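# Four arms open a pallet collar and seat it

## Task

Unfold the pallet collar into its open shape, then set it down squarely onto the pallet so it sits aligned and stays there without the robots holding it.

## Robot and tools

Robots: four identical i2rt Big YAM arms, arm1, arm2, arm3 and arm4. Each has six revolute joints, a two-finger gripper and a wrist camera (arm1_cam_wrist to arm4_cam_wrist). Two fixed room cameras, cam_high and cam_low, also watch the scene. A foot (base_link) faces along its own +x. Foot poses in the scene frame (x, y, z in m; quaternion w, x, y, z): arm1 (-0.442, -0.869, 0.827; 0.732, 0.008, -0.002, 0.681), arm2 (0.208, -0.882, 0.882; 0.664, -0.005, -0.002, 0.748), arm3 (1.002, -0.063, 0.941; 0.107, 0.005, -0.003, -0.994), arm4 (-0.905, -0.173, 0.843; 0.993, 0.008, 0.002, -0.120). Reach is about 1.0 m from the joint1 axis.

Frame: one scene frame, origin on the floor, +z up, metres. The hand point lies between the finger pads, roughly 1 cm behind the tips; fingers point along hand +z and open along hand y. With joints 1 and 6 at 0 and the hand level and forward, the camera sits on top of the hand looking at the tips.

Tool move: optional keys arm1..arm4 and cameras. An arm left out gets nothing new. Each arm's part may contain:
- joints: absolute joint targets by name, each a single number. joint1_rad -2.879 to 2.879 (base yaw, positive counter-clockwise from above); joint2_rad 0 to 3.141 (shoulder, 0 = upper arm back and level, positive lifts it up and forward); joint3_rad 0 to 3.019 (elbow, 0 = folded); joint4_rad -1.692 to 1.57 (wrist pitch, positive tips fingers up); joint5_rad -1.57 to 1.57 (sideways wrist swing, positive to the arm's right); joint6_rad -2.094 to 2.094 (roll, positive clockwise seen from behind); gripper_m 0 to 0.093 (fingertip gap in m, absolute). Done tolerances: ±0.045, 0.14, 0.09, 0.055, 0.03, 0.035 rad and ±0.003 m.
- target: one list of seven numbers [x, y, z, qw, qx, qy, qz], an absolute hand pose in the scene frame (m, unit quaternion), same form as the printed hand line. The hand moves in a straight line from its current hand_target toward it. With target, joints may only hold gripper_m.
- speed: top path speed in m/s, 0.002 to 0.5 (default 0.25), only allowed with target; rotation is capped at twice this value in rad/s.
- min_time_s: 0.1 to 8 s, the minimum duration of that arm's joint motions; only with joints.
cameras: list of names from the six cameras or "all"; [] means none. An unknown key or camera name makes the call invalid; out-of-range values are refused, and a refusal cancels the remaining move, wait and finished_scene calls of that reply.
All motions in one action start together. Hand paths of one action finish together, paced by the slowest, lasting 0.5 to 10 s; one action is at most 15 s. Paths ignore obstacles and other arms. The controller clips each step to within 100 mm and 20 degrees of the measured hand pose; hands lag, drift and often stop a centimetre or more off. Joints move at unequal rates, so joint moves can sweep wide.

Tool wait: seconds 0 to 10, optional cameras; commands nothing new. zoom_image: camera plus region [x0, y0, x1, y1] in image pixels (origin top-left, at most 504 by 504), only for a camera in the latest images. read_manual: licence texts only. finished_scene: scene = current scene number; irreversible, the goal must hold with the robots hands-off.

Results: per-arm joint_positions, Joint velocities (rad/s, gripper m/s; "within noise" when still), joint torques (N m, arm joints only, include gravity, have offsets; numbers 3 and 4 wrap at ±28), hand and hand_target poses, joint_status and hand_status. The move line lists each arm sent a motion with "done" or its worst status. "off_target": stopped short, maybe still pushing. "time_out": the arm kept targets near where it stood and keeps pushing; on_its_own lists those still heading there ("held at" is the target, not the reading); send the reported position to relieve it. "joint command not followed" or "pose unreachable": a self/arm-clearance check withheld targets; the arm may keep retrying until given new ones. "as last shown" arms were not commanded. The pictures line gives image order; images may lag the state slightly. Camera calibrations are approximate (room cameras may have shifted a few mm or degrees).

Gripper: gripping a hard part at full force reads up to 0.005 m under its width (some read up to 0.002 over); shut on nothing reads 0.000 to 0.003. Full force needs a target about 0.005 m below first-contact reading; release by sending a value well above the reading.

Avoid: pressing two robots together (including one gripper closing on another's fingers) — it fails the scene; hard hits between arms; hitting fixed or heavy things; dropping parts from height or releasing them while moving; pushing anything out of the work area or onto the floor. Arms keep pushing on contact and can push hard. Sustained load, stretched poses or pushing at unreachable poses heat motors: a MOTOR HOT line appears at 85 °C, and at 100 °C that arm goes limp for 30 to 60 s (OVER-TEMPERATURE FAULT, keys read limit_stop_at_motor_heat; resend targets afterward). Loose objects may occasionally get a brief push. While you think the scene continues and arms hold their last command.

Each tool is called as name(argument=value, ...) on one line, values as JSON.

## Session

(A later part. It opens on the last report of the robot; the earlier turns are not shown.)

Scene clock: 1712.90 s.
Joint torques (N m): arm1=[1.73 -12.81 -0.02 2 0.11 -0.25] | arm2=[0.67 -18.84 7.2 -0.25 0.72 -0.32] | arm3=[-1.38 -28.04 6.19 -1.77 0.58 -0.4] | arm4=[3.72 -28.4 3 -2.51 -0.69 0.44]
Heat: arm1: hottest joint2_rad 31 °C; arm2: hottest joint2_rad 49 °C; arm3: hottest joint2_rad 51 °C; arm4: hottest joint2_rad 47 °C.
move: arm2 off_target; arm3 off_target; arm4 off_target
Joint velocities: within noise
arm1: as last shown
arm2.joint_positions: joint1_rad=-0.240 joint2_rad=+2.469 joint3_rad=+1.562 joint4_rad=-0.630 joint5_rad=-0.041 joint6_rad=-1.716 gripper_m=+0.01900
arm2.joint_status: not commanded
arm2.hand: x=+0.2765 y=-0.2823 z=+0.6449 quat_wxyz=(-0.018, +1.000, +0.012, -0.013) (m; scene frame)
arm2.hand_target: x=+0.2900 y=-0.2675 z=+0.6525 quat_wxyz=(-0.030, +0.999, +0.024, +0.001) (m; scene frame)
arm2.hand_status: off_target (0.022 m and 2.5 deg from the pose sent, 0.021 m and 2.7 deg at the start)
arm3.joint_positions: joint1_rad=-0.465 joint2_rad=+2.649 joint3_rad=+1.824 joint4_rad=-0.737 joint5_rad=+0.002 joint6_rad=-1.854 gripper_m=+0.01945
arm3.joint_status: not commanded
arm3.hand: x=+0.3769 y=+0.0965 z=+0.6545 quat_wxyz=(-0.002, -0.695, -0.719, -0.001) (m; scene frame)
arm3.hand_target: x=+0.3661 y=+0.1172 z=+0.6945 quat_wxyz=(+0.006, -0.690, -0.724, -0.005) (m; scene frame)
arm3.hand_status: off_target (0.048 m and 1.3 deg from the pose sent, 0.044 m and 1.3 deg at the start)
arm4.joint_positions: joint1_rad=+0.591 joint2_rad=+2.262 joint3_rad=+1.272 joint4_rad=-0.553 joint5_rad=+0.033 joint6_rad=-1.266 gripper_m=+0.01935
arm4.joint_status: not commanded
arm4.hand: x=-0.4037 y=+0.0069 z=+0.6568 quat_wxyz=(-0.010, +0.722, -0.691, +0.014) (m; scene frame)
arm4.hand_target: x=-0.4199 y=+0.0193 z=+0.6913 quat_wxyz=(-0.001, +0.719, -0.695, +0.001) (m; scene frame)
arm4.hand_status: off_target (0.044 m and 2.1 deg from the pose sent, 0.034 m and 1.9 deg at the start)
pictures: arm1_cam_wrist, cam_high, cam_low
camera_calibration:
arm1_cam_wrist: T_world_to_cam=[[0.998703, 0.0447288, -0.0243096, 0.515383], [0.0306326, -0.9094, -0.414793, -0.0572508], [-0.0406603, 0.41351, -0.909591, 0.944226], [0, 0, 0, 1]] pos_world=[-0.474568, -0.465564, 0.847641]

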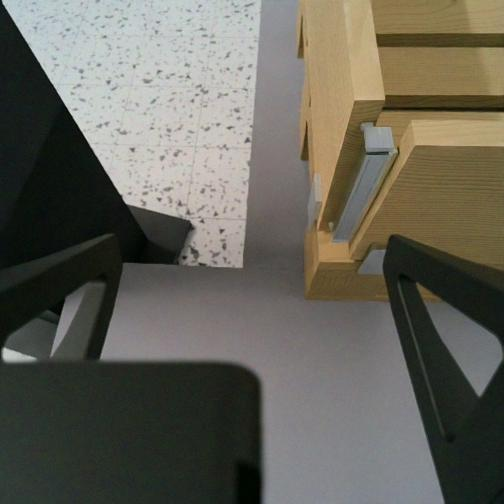

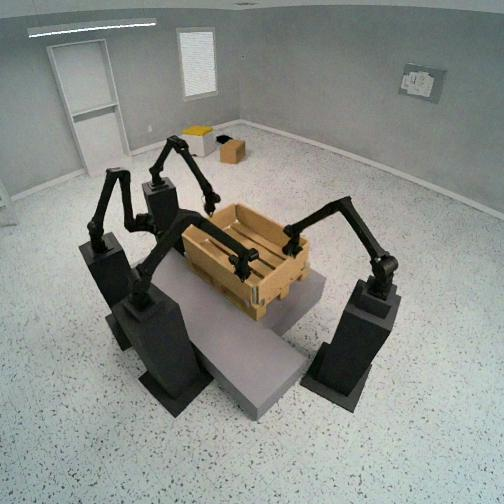

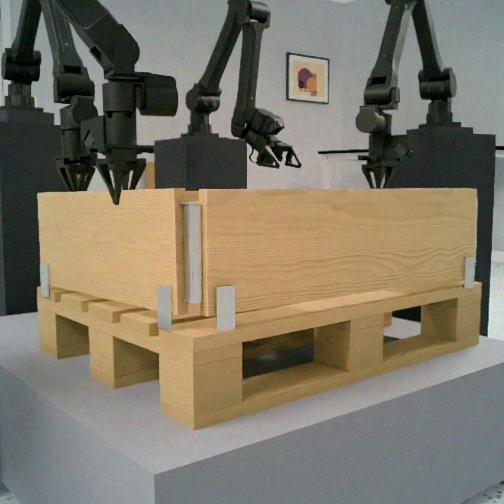

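move(arm2={"target": [0.2900, -0.256, 0.654, -0.03, 0.9993, 0.0265, 0.0007], "speed": 0.03}, arm3={"target": [0.366, 0.132, 0.706, 0.0055, -0.6900, -0.7238, -0.0058], "speed": 0.03}, cameras=["cam_high", "cam_low", "arm1_cam_wrist"])

zoom_image(camera="arm1_cam_wrist", region=[290, 170, 400, 310])

zoom_image(camera="cam_low", region=[130, 240, 270, 380])

zoom_image(camera="cam_high", region=[230, 270, 290, 330])

zoom_image(camera="cam_low", region=[424, 220, 504, 330])

Scene clock: 1744.47 s.
Joint torques (N m): arm1=[1.85 -12.81 0.02 2.04 0.12 -0.27] | arm2=[0.73 -18.73 8.76 -0.72 0.73 -0.33] | arm3=[-3.31 -29.16 6.31 -2.36 0.39 -0.62] | arm4=[3.66 -28.34 3.02 -2.59 -0.63 0.44]
Heat: arm1: hottest joint2_rad 31 °C; arm2: hottest joint2_rad 47 °C; arm3: hottest joint2_rad 53 °C; arm4: hottest joint2_rad 47 °C.
move: arm2 off_target; arm3 off_target
Joint velocities: within noise
arm1: as last shown
arm2.joint_positions: joint1_rad=-0.239 joint2_rad=+2.481 joint3_rad=+1.581 joint4_rad=-0.643 joint5_rad=-0.041 joint6_rad=-1.716 gripper_m=+0.01900
arm2.joint_status: not commanded
arm2.hand: x=+0.2764 y=-0.2793 z=+0.6429 quat_wxyz=(-0.015, +1.000, +0.013, -0.013) (m; scene frame)
arm2.hand_target: x=+0.2900 y=-0.2570 z=+0.6549 quat_wxyz=(-0.031, +0.999, +0.026, +0.001) (m; scene frame)
arm2.hand_status: off_target (0.029 m and 2.8 deg from the pose sent, 0.031 m and 2.6 deg at the start)
arm3.joint_positions: joint1_rad=-0.466 joint2_rad=+2.651 joint3_rad=+1.827 joint4_rad=-0.737 joint5_rad=+0.007 joint6_rad=-1.855 gripper_m=+0.01945
arm3.joint_status: not commanded
arm3.hand: x=+0.3766 y=+0.0982 z=+0.6540 quat_wxyz=(+0.000, -0.695, -0.719, -0.003) (m; scene frame)
arm3.hand_target: x=+0.3665 y=+0.1315 z=+0.7032 quat_wxyz=(+0.007, -0.690, -0.723, -0.005) (m; scene frame)
arm3.hand_status: off_target (0.063 m and 1.1 deg from the pose sent, 0.064 m and 1.3 deg at the start)
arm4.joint_positions: joint1_rad=+0.591 joint2_rad=+2.262 joint3_rad=+1.272 joint4_rad=-0.552 joint5_rad=+0.031 joint6_rad=-1.266 gripper_m=+0.01935
arm4.joint_status: not commanded
arm4.hand: x=-0.4038 y=+0.0073 z=+0.6566 quat_wxyz=(-0.011, +0.722, -0.691, +0.014) (m; scene frame)
arm4.hand_target: x=-0.4200 y=+0.0193 z=+0.6914 quat_wxyz=(-0.001, +0.719, -0.695, +0.001) (m; scene frame)
arm4.hand_status: not commanded
pictures: arm1_cam_wrist, cam_high, cam_low
camera_calibration:
arm1_cam_wrist: T_world_to_cam=[[0.998703, 0.0447288, -0.0243096, 0.515383], [0.0306326, -0.9094, -0.414793, -0.0572508], [-0.0406603, 0.41351, -0.909591, 0.944226], [0, 0, 0, 1]] pos_world=[-0.474568, -0.465564, 0.847641]

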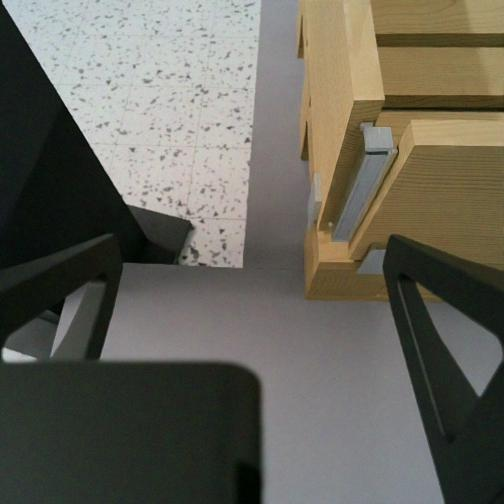

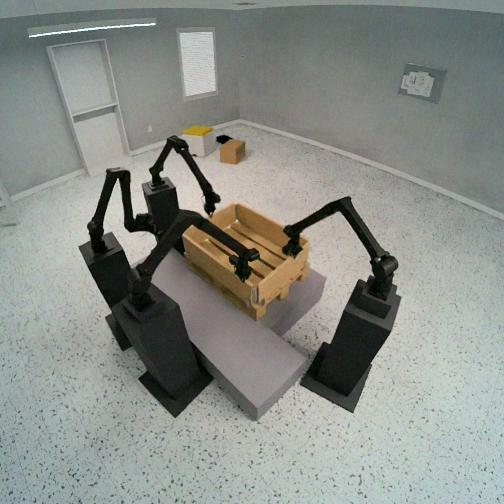

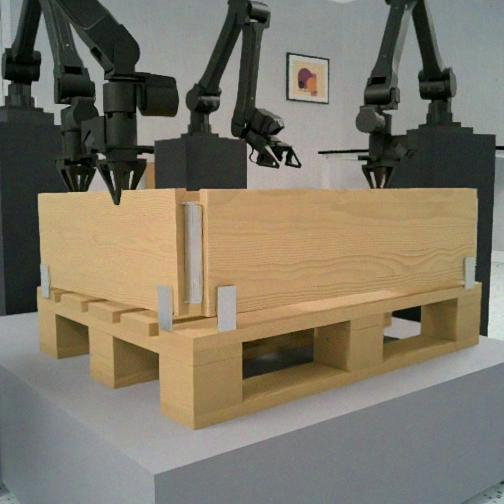

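Scaled by 3.600 from the camera's 504x504 image, which has a finer 720x720 frame.

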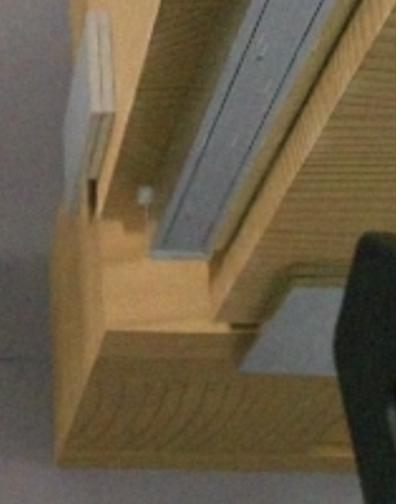

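Scaled by 3.600 from the camera's 504x504 image, which has a finer 720x720 frame.

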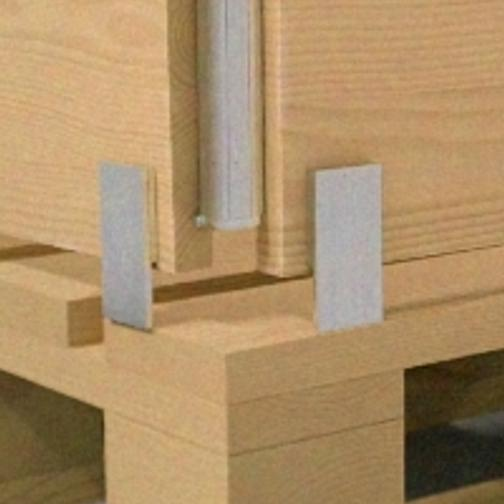

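Scaled by 8.400 from the camera's 504x504 image, which has a finer 720x720 frame.

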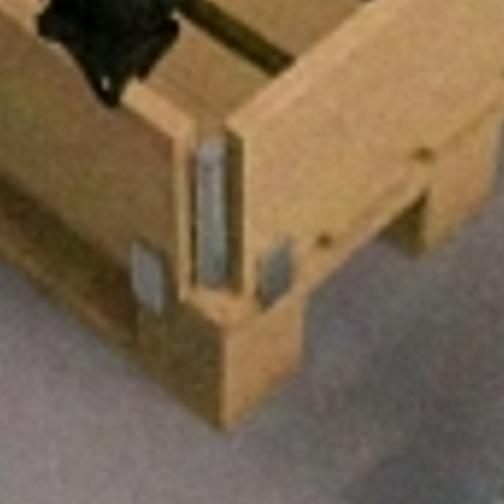

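Scaled by 4.582 from the camera's 504x504 image, which has a finer 720x720 frame.

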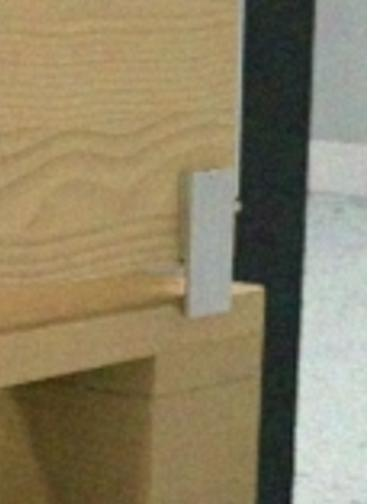

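move(arm2={"target": [0.2900, -0.243, 0.654, -0.03, 0.9993, 0.0285, 0.0007], "speed": 0.03}, arm3={"target": [0.366, 0.150, 0.706, 0.0055, -0.6900, -0.7238, -0.0058], "speed": 0.03}, cameras=["cam_high", "cam_low", "arm1_cam_wrist"])

zoom_image(camera="arm1_cam_wrist", region=[290, 170, 400, 310])

zoom_image(camera="cam_low", region=[130, 240, 270, 380])

zoom_image(camera="cam_high", region=[230, 270, 290, 330])

zoom_image(camera="cam_low", region=[424, 220, 504, 330])

Scene clock: 1758.33 s.
Joint torques (N m): arm1=[1.85 -12.69 0.06 2.11 0.11 -0.26] | arm2=[0.73 -19.55 8.98 -0.69 0.74 -0.25] | arm3=[-2.9 -30.33 6.56 -2.89 0.82 -0.7] | arm4=[3.78 -29.1 2.91 -2.7 -0.76 0.45]
Heat: arm1: hottest joint2_rad 31 °C; arm2: hottest joint2_rad 48 °C; arm3: hottest joint2_rad 50 °C; arm4: hottest joint2_rad 48 °C.
move: arm2 off_target; arm3 off_target
Joint velocities: within noise
arm1: as last shown
arm2.joint_positions: joint1_rad=-0.236 joint2_rad=+2.506 joint3_rad=+1.634 joint4_rad=-0.677 joint5_rad=-0.041 joint6_rad=-1.726 gripper_m=+0.01900
arm2.joint_status: not commanded
arm2.hand: x=+0.2757 y=-0.2679 z=+0.6410 quat_wxyz=(-0.012, +1.000, +0.020, -0.013) (m; scene frame)
arm2.hand_target: x=+0.2898 y=-0.2442 z=+0.6549 quat_wxyz=(-0.030, +0.999, +0.028, +0.001) (m; scene frame)
arm2.hand_status: off_target (0.032 m and 2.8 deg from the pose sent, 0.040 m and 2.9 deg at the start)
arm3.joint_positions: joint1_rad=-0.486 joint2_rad=+2.673 joint3_rad=+1.850 joint4_rad=-0.737 joint5_rad=-0.004 joint6_rad=-1.873 gripper_m=+0.01945
arm3.joint_status: not commanded
arm3.hand: x=+0.3767 y=+0.1095 z=+0.6460 quat_wxyz=(-0.002, -0.696, -0.718, +0.002) (m; scene frame)
arm3.hand_target: x=+0.3666 y=+0.1493 z=+0.7024 quat_wxyz=(+0.008, -0.691, -0.723, -0.005) (m; scene frame)
arm3.hand_status: off_target (0.073 m and 1.6 deg from the pose sent, 0.074 m and 1.1 deg at the start)
arm4.joint_positions: joint1_rad=+0.591 joint2_rad=+2.269 joint3_rad=+1.273 joint4_rad=-0.546 joint5_rad=+0.035 joint6_rad=-1.266 gripper_m=+0.01934
arm4.joint_status: not commanded
arm4.hand: x=-0.4036 y=+0.0066 z=+0.6534 quat_wxyz=(-0.010, +0.722, -0.691, +0.016) (m; scene frame)
arm4.hand_target: x=-0.4199 y=+0.0193 z=+0.6913 quat_wxyz=(-0.001, +0.719, -0.695, +0.001) (m; scene frame)
arm4.hand_status: not commanded
pictures: arm1_cam_wrist, cam_high, cam_low
camera_calibration:
arm1_cam_wrist: T_world_to_cam=[[0.998703, 0.0447288, -0.0243096, 0.515383], [0.0306326, -0.9094, -0.414793, -0.0572508], [-0.0406603, 0.41351, -0.909591, 0.944226], [0, 0, 0, 1]] pos_world=[-0.474568, -0.465564, 0.847641]

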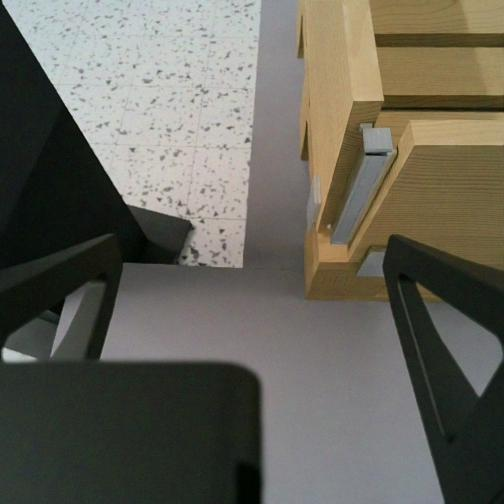

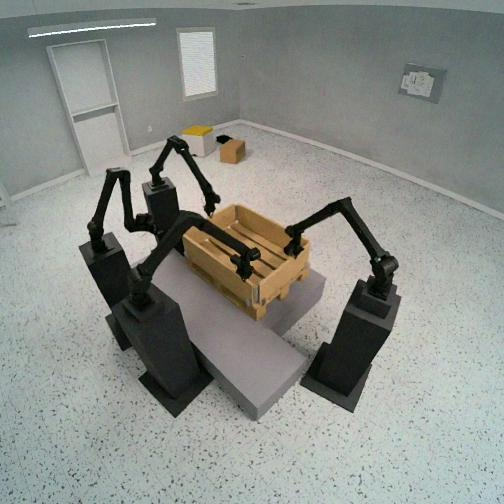

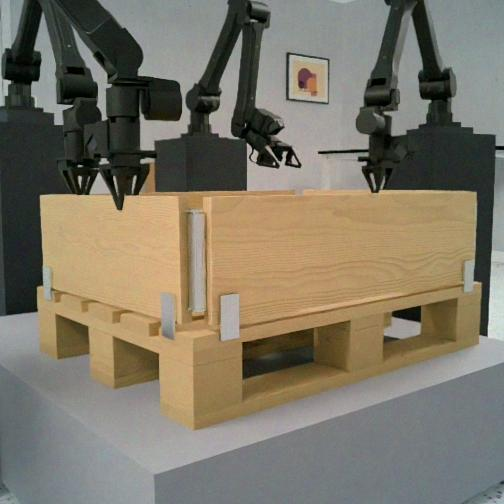

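Scaled by 3.600 from the camera's 504x504 image, which has a finer 720x720 frame.

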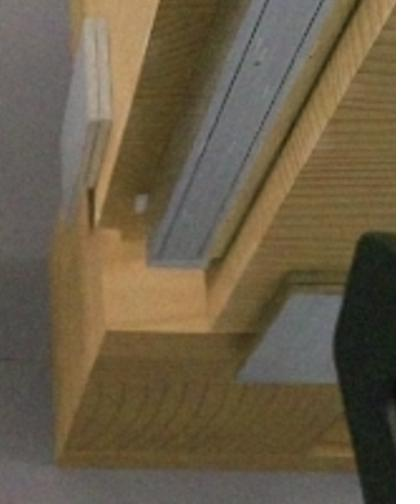

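Scaled by 3.600 from the camera's 504x504 image, which has a finer 720x720 frame.

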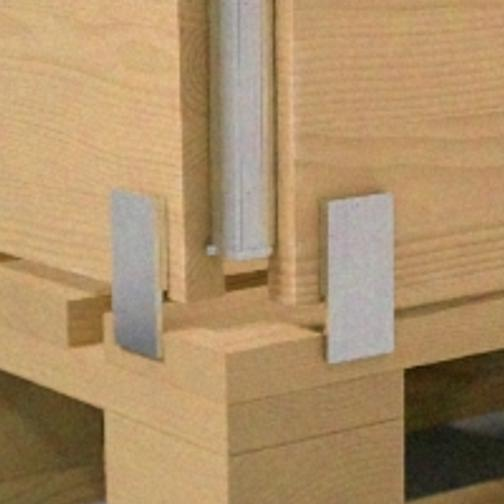

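Scaled by 8.400 from the camera's 504x504 image, which has a finer 720x720 frame.

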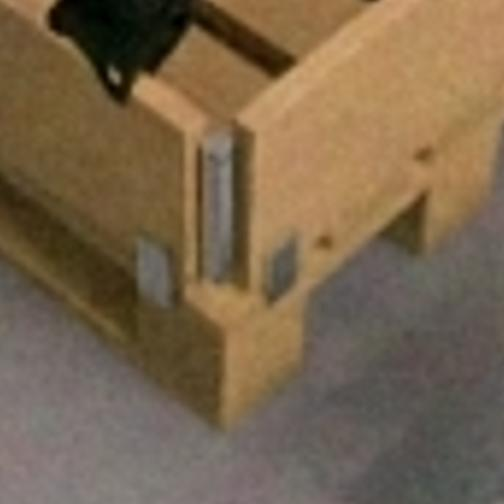

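Scaled by 4.582 from the camera's 504x504 image, which has a finer 720x720 frame.

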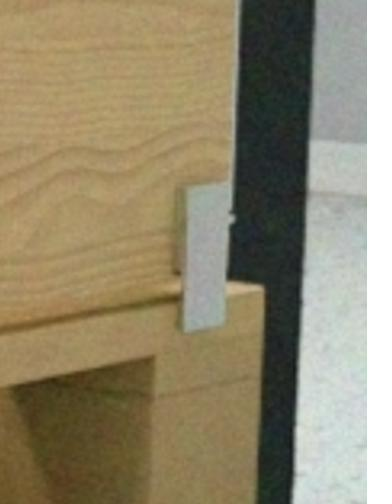

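move(arm2={"target": [0.2850, -0.246, 0.634, -0.03, 0.9993, 0.0285, 0.0007], "speed": 0.03}, arm3={"target": [0.367, 0.142, 0.680, 0.0055, -0.6900, -0.7238, -0.0058], "speed": 0.03}, arm4={"target": [-0.418, 0.0193, 0.668, 0, 0.7185, -0.6955, 0], "speed": 0.03}, cameras=["cam_high", "cam_low", "arm1_cam_wrist"])

zoom_image(camera="arm1_cam_wrist", region=[290, 170, 400, 310])

zoom_image(camera="cam_low", region=[130, 240, 270, 380])

zoom_image(camera="cam_high", region=[230, 270, 290, 330])

zoom_image(camera="cam_low", region=[424, 220, 504, 330])

zoom_image(camera="cam_low", region=[20, 220, 150, 350])

Scene clock: 1786.80 s.
Joint torques (N m): arm1=[1.61 -12.69 0.05 2.06 0.09 -0.25] | arm2=[1.2 -18.2 8.59 0.27 0.7 -0.2] | arm3=[-2.67 -28.63 6.24 -1.83 0.91 -0.59] | arm4=[3.43 -26.17 3.37 -1.95 -0.79 0.38]
Heat: arm1: hottest joint2_rad 31 °C; arm2: hottest joint2_rad 44 °C; arm3: hottest joint2_rad 51 °C; arm4: hottest joint2_rad 45 °C.
move: arm2 off_target; arm3 off_target; arm4 off_target
Joint velocities: within noise
arm1: as last shown
arm2.joint_positions: joint1_rad=-0.236 joint2_rad=+2.521 joint3_rad=+1.643 joint4_rad=-0.674 joint5_rad=-0.039 joint6_rad=-1.726 gripper_m=+0.01900
arm2.joint_status: not commanded
arm2.hand: x=+0.2758 y=-0.2681 z=+0.6341 quat_wxyz=(-0.010, +1.000, +0.020, -0.013) (m; scene frame)
arm2.hand_target: x=+0.2848 y=-0.2469 z=+0.6351 quat_wxyz=(-0.030, +0.999, +0.028, +0.001) (m; scene frame)
arm2.hand_status: off_target (0.024 m and 2.9 deg from the pose sent, 0.025 m and 2.8 deg at the start)
arm3.joint_positions: joint1_rad=-0.487 joint2_rad=+2.697 joint3_rad=+1.866 joint4_rad=-0.737 joint5_rad=-0.006 joint6_rad=-1.873 gripper_m=+0.01945
arm3.joint_status: not commanded
arm3.hand: x=+0.3789 y=+0.1096 z=+0.6349 quat_wxyz=(-0.006, -0.697, -0.718, +0.001) (m; scene frame)
arm3.hand_target: x=+0.3677 y=+0.1417 z=+0.6780 quat_wxyz=(+0.007, -0.691, -0.723, -0.006) (m; scene frame)
arm3.hand_status: off_target (0.057 m and 1.9 deg from the pose sent, 0.048 m and 1.6 deg at the start)
arm4.joint_positions: joint1_rad=+0.591 joint2_rad=+2.294 joint3_rad=+1.282 joint4_rad=-0.527 joint5_rad=+0.036 joint6_rad=-1.264 gripper_m=+0.01934
arm4.joint_status: not commanded
arm4.hand: x=-0.4019 y=+0.0073 z=+0.6428 quat_wxyz=(-0.011, +0.722, -0.692, +0.017) (m; scene frame)
arm4.hand_target: x=-0.4173 y=+0.0188 z=+0.6661 quat_wxyz=(+0.000, +0.719, -0.695, +0.001) (m; scene frame)
arm4.hand_status: off_target (0.032 m and 2.4 deg from the pose sent, 0.024 m and 2.2 deg at the start)
pictures: arm1_cam_wrist, cam_high, cam_low
camera_calibration:
arm1_cam_wrist: T_world_to_cam=[[0.998703, 0.0447288, -0.0243096, 0.515383], [0.0306326, -0.9094, -0.414793, -0.0572508], [-0.0406603, 0.41351, -0.909591, 0.944226], [0, 0, 0, 1]] pos_world=[-0.474568, -0.465564, 0.847641]

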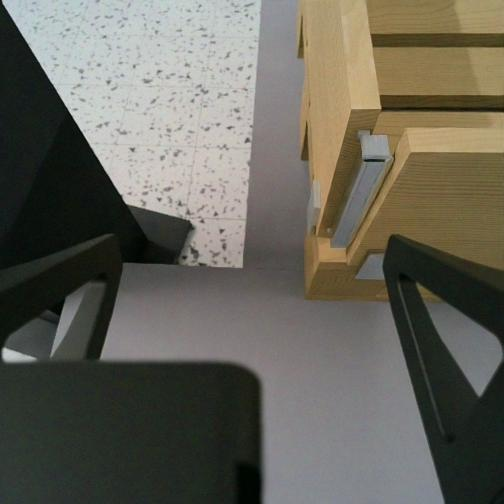

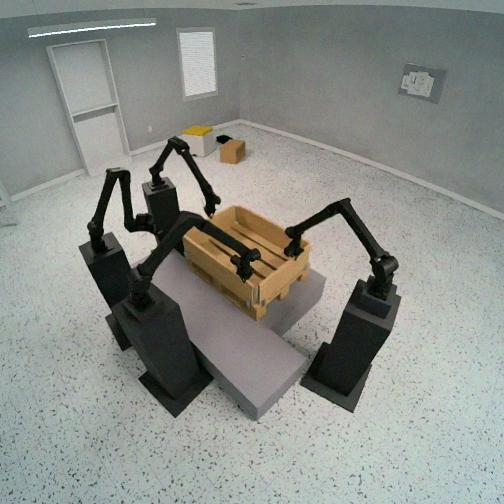

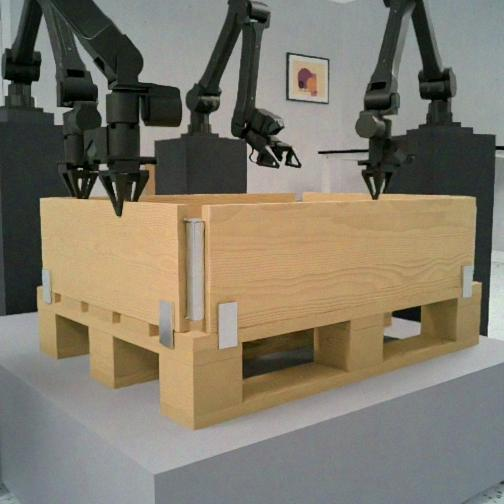

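Scaled by 3.600 from the camera's 504x504 image, which has a finer 720x720 frame.

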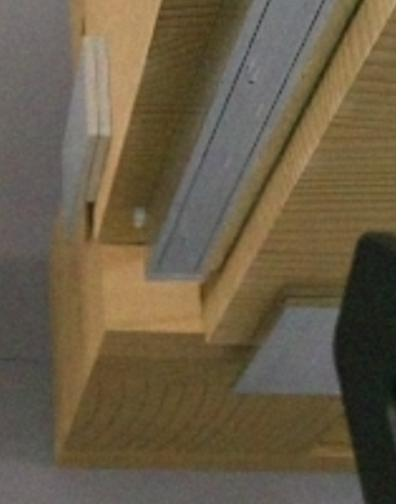

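Scaled by 3.600 from the camera's 504x504 image, which has a finer 720x720 frame.

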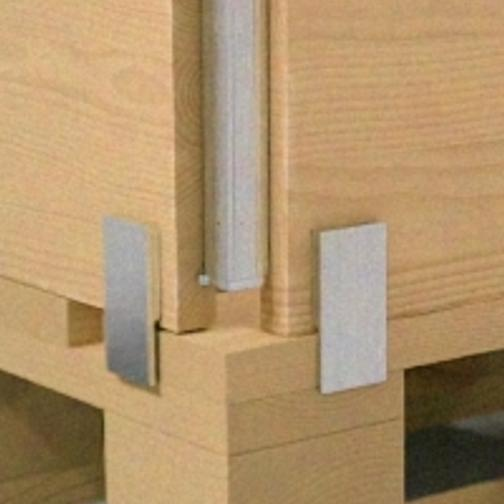

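Scaled by 8.400 from the camera's 504x504 image, which has a finer 720x720 frame.

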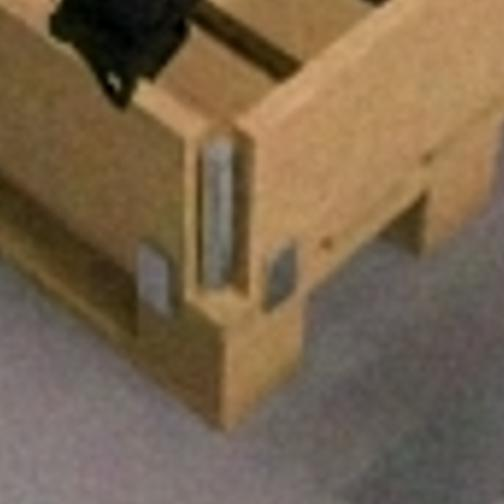

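Scaled by 4.582 from the camera's 504x504 image, which has a finer 720x720 frame.

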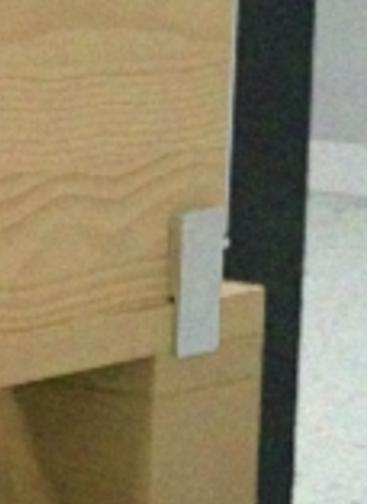

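Scaled by 3.877 from the camera's 504x504 image, which has a finer 720x720 frame.

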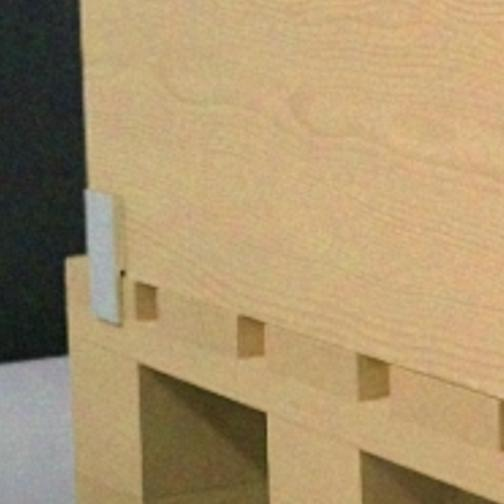

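move(arm2={"target": [0.2840, -0.248, 0.612, -0.03, 0.9993, 0.0285, 0.0007], "speed": 0.03}, arm3={"target": [0.367, 0.136, 0.655, 0.0055, -0.6900, -0.7238, -0.0058], "speed": 0.03}, arm4={"target": [-0.417, 0.0188, 0.642, 0, 0.7185, -0.6955, 0], "speed": 0.03}, cameras=["cam_high", "cam_low", "arm1_cam_wrist"])

zoom_image(camera="arm1_cam_wrist", region=[290, 170, 400, 310])

zoom_image(camera="cam_low", region=[130, 240, 270, 380])

zoom_image(camera="cam_high", region=[230, 270, 290, 330])

zoom_image(camera="cam_low", region=[424, 220, 504, 330])

zoom_image(camera="cam_low", region=[20, 220, 150, 350])

Scene clock: 1803.73 s.
Joint torques (N m): arm1=[1.49 -12.69 -0.03 2.09 0.12 -0.24] | arm2=[1.32 -15.56 8.94 1.32 0.69 -0.18] | arm3=[-1.79 -25.47 7.3 -0.81 0.93 -0.51] | arm4=[3.25 -21.77 4.3 -0.61 -0.76 0.36]
Heat: arm1: hottest joint2_rad 31 °C; arm2: hottest joint2_rad 45 °C; arm3: hottest joint2_rad 50 °C; arm4: hottest joint2_rad 43 °C.
move: arm2 off_target; arm3 off_target; arm4 off_target
Joint velocities: within noise
arm1.joint_positions: joint1_rad=+0.154 joint2_rad=+2.200 joint3_rad=+0.468 joint4_rad=+1.207 joint5_rad=-0.002 joint6_rad=+0.012 gripper_m=+0.09397
arm1.joint_status: not commanded
arm1.hand: x=-0.4791 y=-0.4156 z=+0.7294 quat_wxyz=(-0.338, +0.630, -0.589, -0.377) (m; scene frame)
arm1.hand_target: x=-0.4809 y=-0.4193 z=+0.7268 quat_wxyz=(-0.340, +0.634, -0.584, -0.375) (m; scene frame)
arm1.hand_status: not commanded
arm2.joint_positions: joint1_rad=-0.235 joint2_rad=+2.524 joint3_rad=+1.646 joint4_rad=-0.673 joint5_rad=-0.039 joint6_rad=-1.726 gripper_m=+0.01900
arm2.joint_status: not commanded
arm2.hand: x=+0.2756 y=-0.2675 z=+0.6330 quat_wxyz=(-0.011, +1.000, +0.020, -0.013) (m; scene frame)
arm2.hand_target: x=+0.2836 y=-0.2501 z=+0.6137 quat_wxyz=(-0.030, +0.999, +0.028, +0.001) (m; scene frame)
arm2.hand_status: off_target (0.030 m and 2.9 deg from the pose sent, 0.031 m and 2.9 deg at the start)
arm3.joint_positions: joint1_rad=-0.487 joint2_rad=+2.700 joint3_rad=+1.869 joint4_rad=-0.737 joint5_rad=-0.006 joint6_rad=-1.873 gripper_m=+0.01945
arm3.joint_status: not commanded
arm3.hand: x=+0.3786 y=+0.1097 z=+0.6338 quat_wxyz=(-0.007, -0.697, -0.718, +0.001) (m; scene frame)
arm3.hand_target: x=+0.3677 y=+0.1358 z=+0.6551 quat_wxyz=(+0.006, -0.690, -0.723, -0.006) (m; scene frame)
arm3.hand_status: off_target (0.036 m and 1.9 deg from the pose sent, 0.035 m and 1.9 deg at the start)
arm4.joint_positions: joint1_rad=+0.591 joint2_rad=+2.297 joint3_rad=+1.282 joint4_rad=-0.524 joint5_rad=+0.035 joint6_rad=-1.263 gripper_m=+0.01934
arm4.joint_status: not commanded
arm4.hand: x=-0.4019 y=+0.0074 z=+0.6415 quat_wxyz=(-0.012, +0.721, -0.692, +0.017) (m; scene frame)
arm4.hand_target: x=-0.4169 y=+0.0183 z=+0.6419 quat_wxyz=(+0.000, +0.719, -0.695, +0.000) (m; scene frame)
arm4.hand_status: off_target (0.019 m and 2.4 deg from the pose sent, 0.019 m and 2.4 deg at the start)
pictures: arm1_cam_wrist, cam_high, cam_low
camera_calibration:
arm1_cam_wrist: T_world_to_cam=[[0.998703, 0.0447288, -0.0243096, 0.515383], [0.0306326, -0.9094, -0.414793, -0.0572508], [-0.0406603, 0.41351, -0.909591, 0.944226], [0, 0, 0, 1]] pos_world=[-0.474568, -0.465564, 0.847641]

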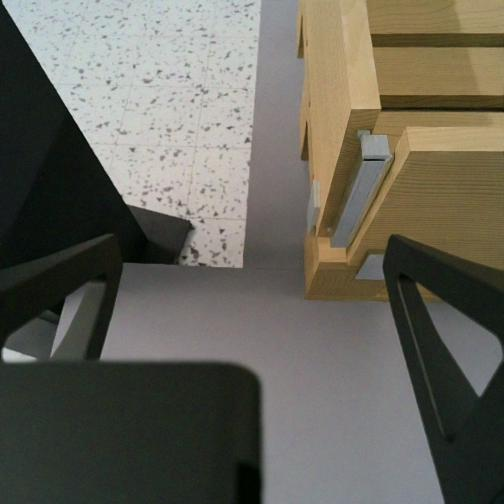

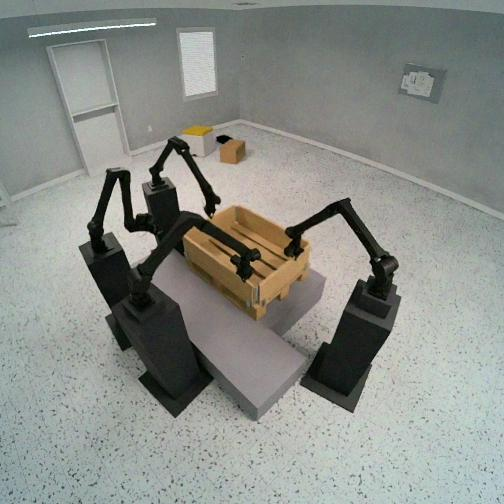

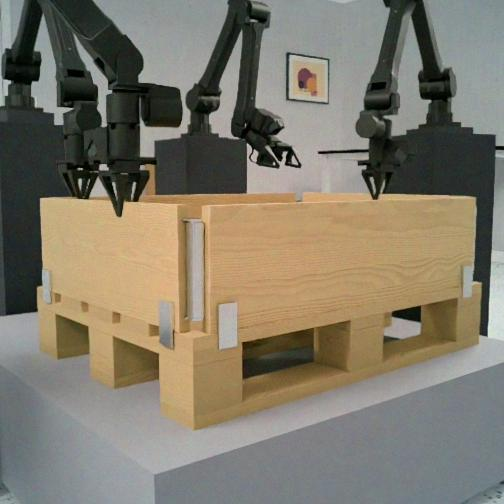

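Scaled by 3.600 from the camera's 504x504 image, which has a finer 720x720 frame.

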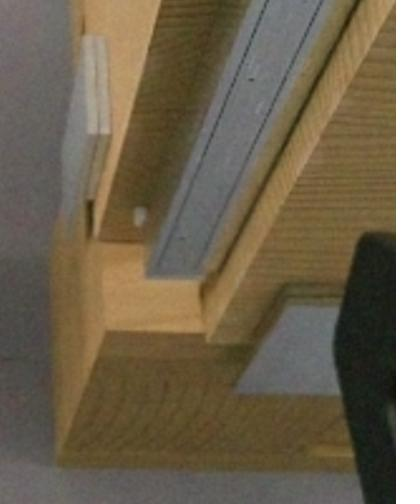

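Scaled by 3.600 from the camera's 504x504 image, which has a finer 720x720 frame.

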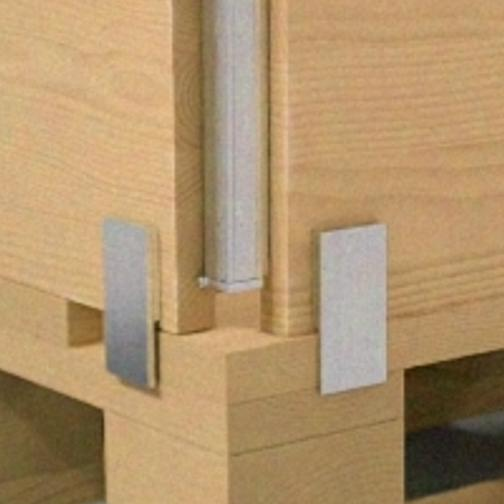

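Scaled by 8.400 from the camera's 504x504 image, which has a finer 720x720 frame.

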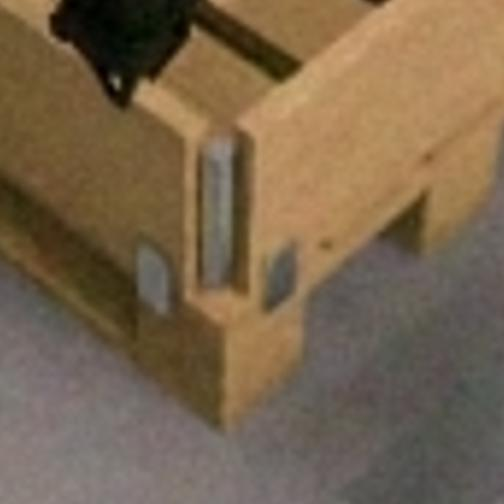

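Scaled by 4.582 from the camera's 504x504 image, which has a finer 720x720 frame.

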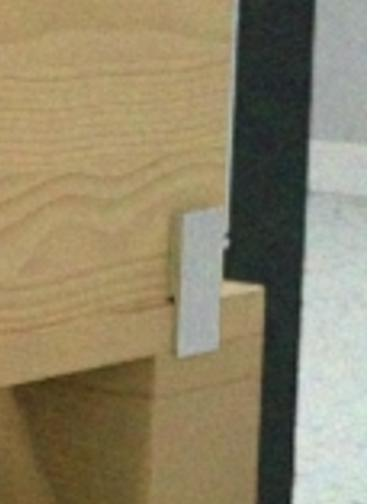

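Scaled by 3.877 from the camera's 504x504 image, which has a finer 720x720 frame.

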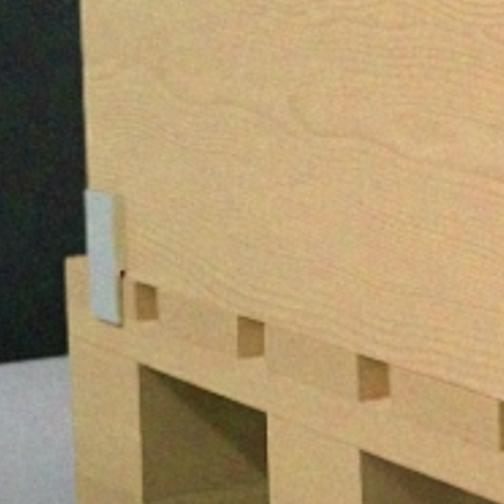

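move(arm2={"target": [0.2770, -0.2635, 0.632, -0.016, 0.9996, 0.0225, -0.004], "speed": 0.03}, arm3={"target": [0.3775, 0.1125, 0.640, -0.002, -0.6960, -0.7185, -0.001], "speed": 0.03}, arm4={"target": [-0.4035, 0.0085, 0.640, -0.006, 0.7210, -0.6925, 0.008], "speed": 0.03}, cameras=["cam_low", "arm1_cam_wrist"])

zoom_image(camera="arm1_cam_wrist", region=[290, 170, 400, 310])

zoom_image(camera="cam_low", region=[130, 240, 270, 380])

Scene clock: 1833.30 s.
Joint torques (N m): arm1=[1.73 -12.69 0.02 2.14 0.11 -0.24] | arm2=[2.02 -19.31 5.42 0.25 0.51 -0.04] | arm3=[0.26 -24.76 4.11 0.34 0.37 -0.11] | arm4=[1.14 -21.25 5.48 -0.14 -0.49 0.07]
Heat: arm1: hottest joint2_rad 31 °C; arm2: hottest joint2_rad 43 °C; arm3: hottest joint2_rad 53 °C; arm4: hottest joint2_rad 43 °C.
move: arm2 done; arm3 done; arm4 done
Joint velocities: within noise
arm1: as last shown
arm2.joint_positions: joint1_rad=-0.235 joint2_rad=+2.524 joint3_rad=+1.646 joint4_rad=-0.674 joint5_rad=-0.039 joint6_rad=-1.723 gripper_m=+0.01900
arm2.joint_status: not commanded
arm2.hand: x=+0.2754 y=-0.2677 z=+0.6330 quat_wxyz=(-0.010, +1.000, +0.019, -0.013) (m; scene frame)
arm2.hand_target: x=+0.2769 y=-0.2635 z=+0.6321 quat_wxyz=(-0.016, +1.000, +0.023, -0.004) (m; scene frame)
arm2.hand_status: done (0.005 m and 1.3 deg from the pose sent, 0.004 m and 1.2 deg at the start)
arm3.joint_positions: joint1_rad=-0.487 joint2_rad=+2.701 joint3_rad=+1.869 joint4_rad=-0.734 joint5_rad=-0.009 joint6_rad=-1.868 gripper_m=+0.01945
arm3.joint_status: not commanded
arm3.hand: x=+0.3781 y=+0.1092 z=+0.6331 quat_wxyz=(-0.006, -0.698, -0.716, +0.003) (m; scene frame)
arm3.hand_target: x=+0.3774 y=+0.1126 z=+0.6400 quat_wxyz=(-0.002, -0.696, -0.718, -0.001) (m; scene frame)
arm3.hand_status: done (0.008 m and 0.8 deg from the pose sent, 0.007 m and 0.6 deg at the start)
arm4.joint_positions: joint1_rad=+0.590 joint2_rad=+2.298 joint3_rad=+1.284 joint4_rad=-0.524 joint5_rad=+0.036 joint6_rad=-1.264 gripper_m=+0.01934
arm4.joint_status: not commanded
arm4.hand: x=-0.4012 y=+0.0072 z=+0.6414 quat_wxyz=(-0.012, +0.722, -0.692, +0.017) (m; scene frame)
arm4.hand_target: x=-0.4035 y=+0.0084 z=+0.6400 quat_wxyz=(-0.006, +0.721, -0.693, +0.008) (m; scene frame)
arm4.hand_status: done (0.003 m and 1.2 deg from the pose sent, 0.003 m and 1.2 deg at the start)
pictures: arm1_cam_wrist, cam_low
camera_calibration:
arm1_cam_wrist: T_world_to_cam=[[0.998703, 0.0447288, -0.0243096, 0.515383], [0.0306326, -0.9094, -0.414793, -0.0572508], [-0.0406603, 0.41351, -0.909591, 0.944226], [0, 0, 0, 1]] pos_world=[-0.474568, -0.465564, 0.847641]

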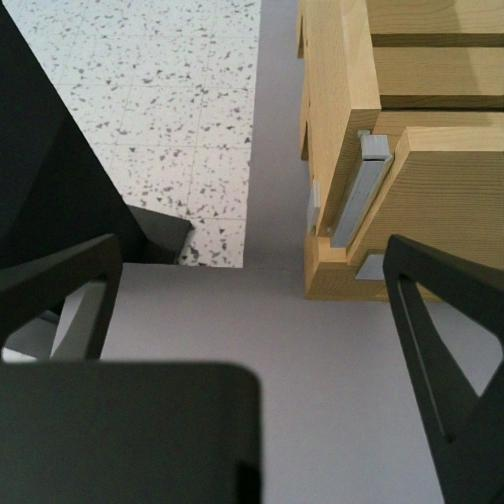

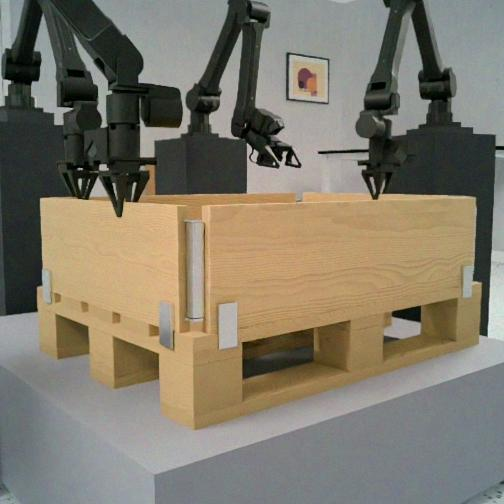

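Scaled by 3.600 from the camera's 504x504 image, which has a finer 720x720 frame.

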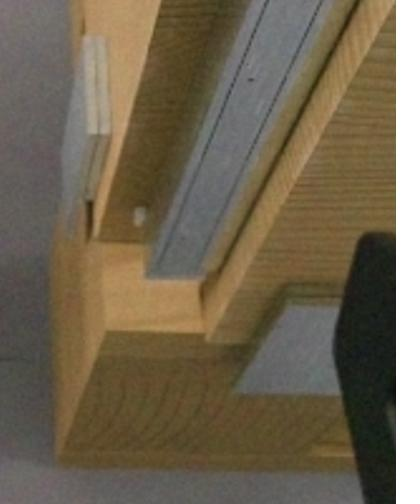

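Scaled by 3.600 from the camera's 504x504 image, which has a finer 720x720 frame.

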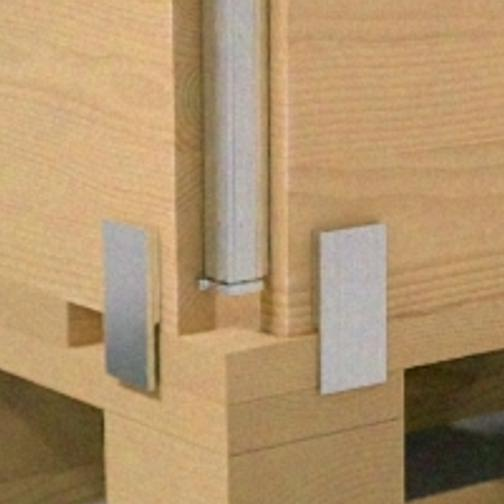

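move(arm2={"joints": {"gripper_m": 0.045}}, arm3={"joints": {"gripper_m": 0.045}}, arm4={"joints": {"gripper_m": 0.045}}, cameras=["all"])

zoom_image(camera="arm1_cam_wrist", region=[290, 170, 400, 310])

zoom_image(camera="cam_low", region=[130, 240, 270, 380])

zoom_image(camera="cam_high", region=[160, 190, 330, 340])

Scene clock: 1842.27 s.
Joint torques (N m): arm1=[1.49 -12.75 0.03 2.06 0.12 -0.26] | arm2=[1.55 -19.19 5.44 0.23 0.03 -0.05] | arm3=[0.15 -25.11 4.33 0.43 0.03 -0.12] | arm4=[1.08 -20.89 5.42 0.28 -0.2 0.07]
Heat: arm1: hottest joint2_rad 31 °C; arm2: hottest joint2_rad 43 °C; arm3: hottest joint2_rad 51 °C; arm4: hottest joint2_rad 42 °C.
move: arm2 done; arm3 done; arm4 done
Joint velocities: within noise
arm1: as last shown
arm2.joint_positions: joint1_rad=-0.234 joint2_rad=+2.524 joint3_rad=+1.646 joint4_rad=-0.673 joint5_rad=-0.027 joint6_rad=-1.723 gripper_m=+0.04488
arm2.joint_status: all done
arm2.hand: x=+0.2773 y=-0.2676 z=+0.6329 quat_wxyz=(-0.010, +1.000, +0.019, -0.007) (m; scene frame)
arm2.hand_target: x=+0.2769 y=-0.2635 z=+0.6321 quat_wxyz=(-0.016, +1.000, +0.023, -0.004) (m; scene frame)
arm2.hand_status: not commanded
arm3.joint_positions: joint1_rad=-0.487 joint2_rad=+2.701 joint3_rad=+1.867 joint4_rad=-0.734 joint5_rad=-0.002 joint6_rad=-1.868 gripper_m=+0.04480
arm3.joint_status: all done
arm3.hand: x=+0.3794 y=+0.1102 z=+0.6326 quat_wxyz=(-0.005, -0.698, -0.716, -0.001) (m; scene frame)
arm3.hand_target: x=+0.3775 y=+0.1125 z=+0.6400 quat_wxyz=(-0.002, -0.696, -0.718, -0.001) (m; scene frame)
arm3.hand_status: not commanded
arm4.joint_positions: joint1_rad=+0.590 joint2_rad=+2.296 joint3_rad=+1.284 joint4_rad=-0.538 joint5_rad=+0.027 joint6_rad=-1.265 gripper_m=+0.04486
arm4.joint_status: all done
arm4.hand: x=-0.4046 y=+0.0076 z=+0.6418 quat_wxyz=(-0.008, +0.722, -0.692, +0.010) (m; scene frame)
arm4.hand_target: x=-0.4035 y=+0.0085 z=+0.6401 quat_wxyz=(-0.006, +0.721, -0.693, +0.008) (m; scene frame)
arm4.hand_status: not commanded
pictures: arm1_cam_wrist, arm2_cam_wrist, arm3_cam_wrist, arm4_cam_wrist, cam_high, cam_low
camera_calibration:
arm1_cam_wrist: T_world_to_cam=[[0.998703, 0.0447288, -0.0243096, 0.515383], [0.0306326, -0.9094, -0.414793, -0.0572508], [-0.0406603, 0.41351, -0.909591, 0.944226], [0, 0, 0, 1]] pos_world=[-0.474568, -0.465564, 0.847641]
arm2_cam_wrist: T_world_to_cam=[[-0.031375, 0.99906, 0.0299267, 0.257909], [0.821958, 0.00875448, 0.569481, -0.581086], [0.568684, 0.0424659, -0.821459, 0.498804], [0, 0, 0, 1]] pos_world=[0.202058, -0.273762, 0.732946]
arm3_cam_wrist: T_world_to_cam=[[-0.999562, -0.0278549, -0.00998674, 0.390043], [-0.0284721, 0.813409, 0.580996, -0.441668], [-0.00806028, 0.581026, -0.813845, 0.578796], [0, 0, 0, 1]] pos_world=[0.381963, 0.0338265, 0.731553]
arm4_cam_wrist: T_world_to_cam=[[0.999041, 0.0351623, 0.0260829, 0.386908], [0.013711, -0.817088, 0.57635, -0.354533], [0.0415778, -0.57544, -0.816787, 0.670276], [0, 0, 0, 1]] pos_world=[-0.409544, 0.0824142, 0.741716]

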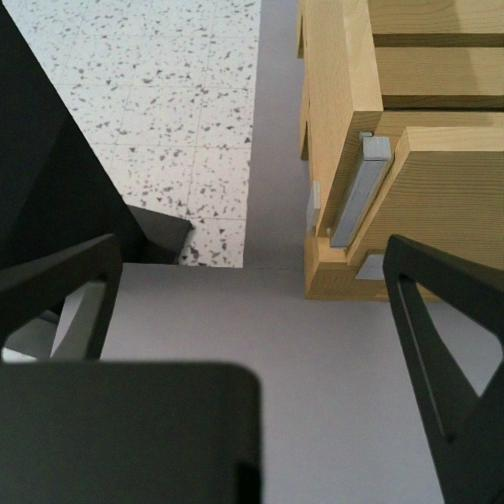

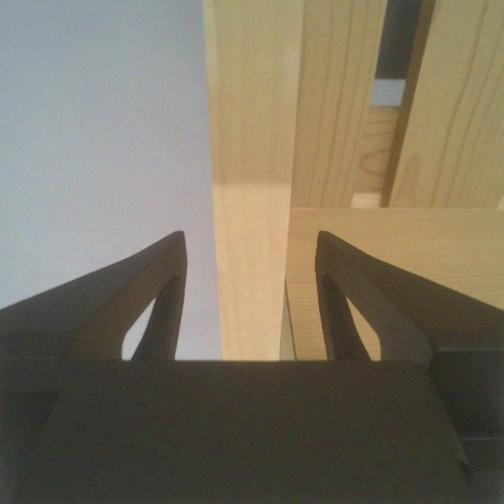

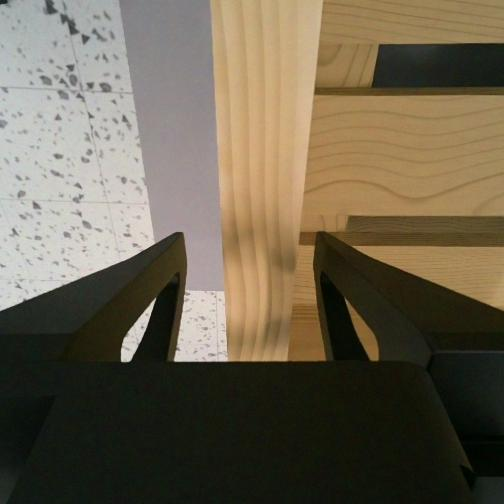

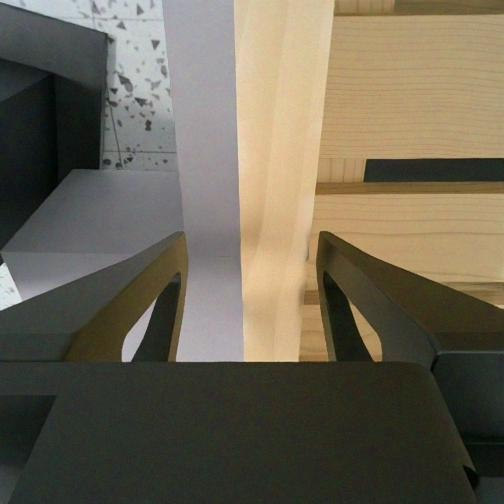

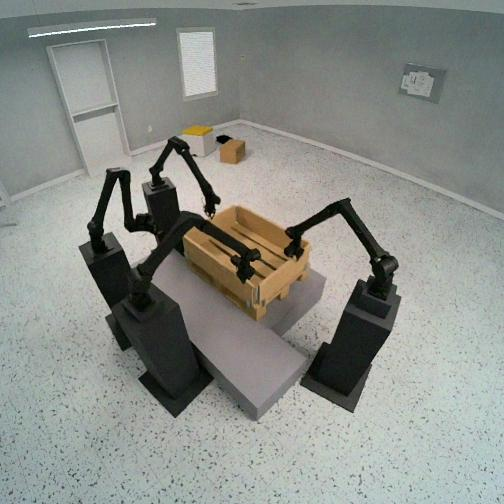

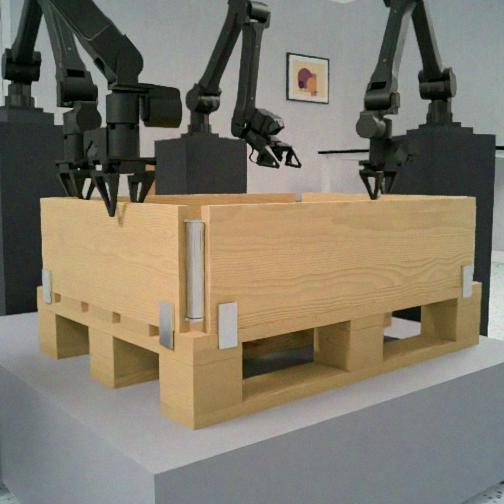

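Scaled by 3.600 from the camera's 504x504 image, which has a finer 720x720 frame.

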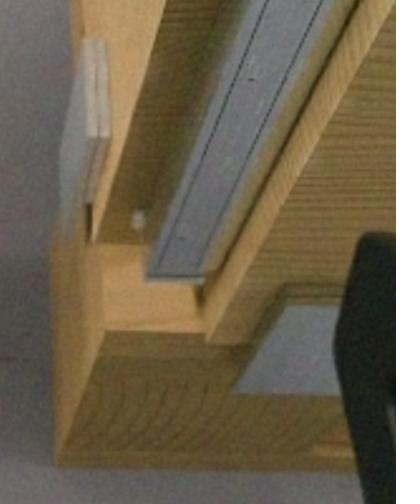

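Scaled by 3.600 from the camera's 504x504 image, which has a finer 720x720 frame.

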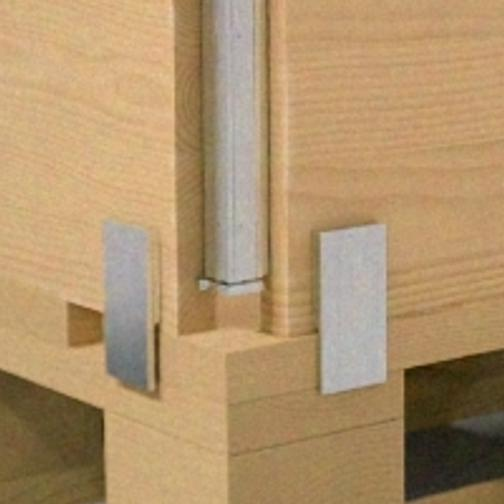

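Scaled by 2.965 from the camera's 504x504 image, which has a finer 720x720 frame.

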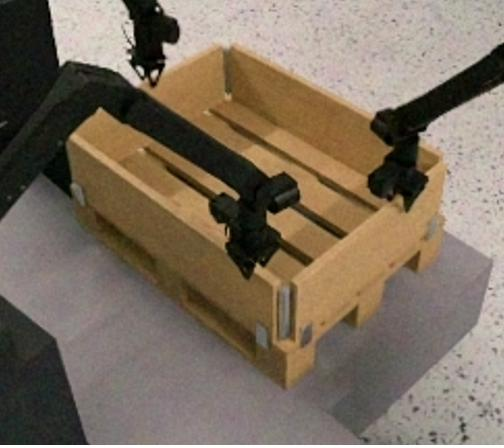

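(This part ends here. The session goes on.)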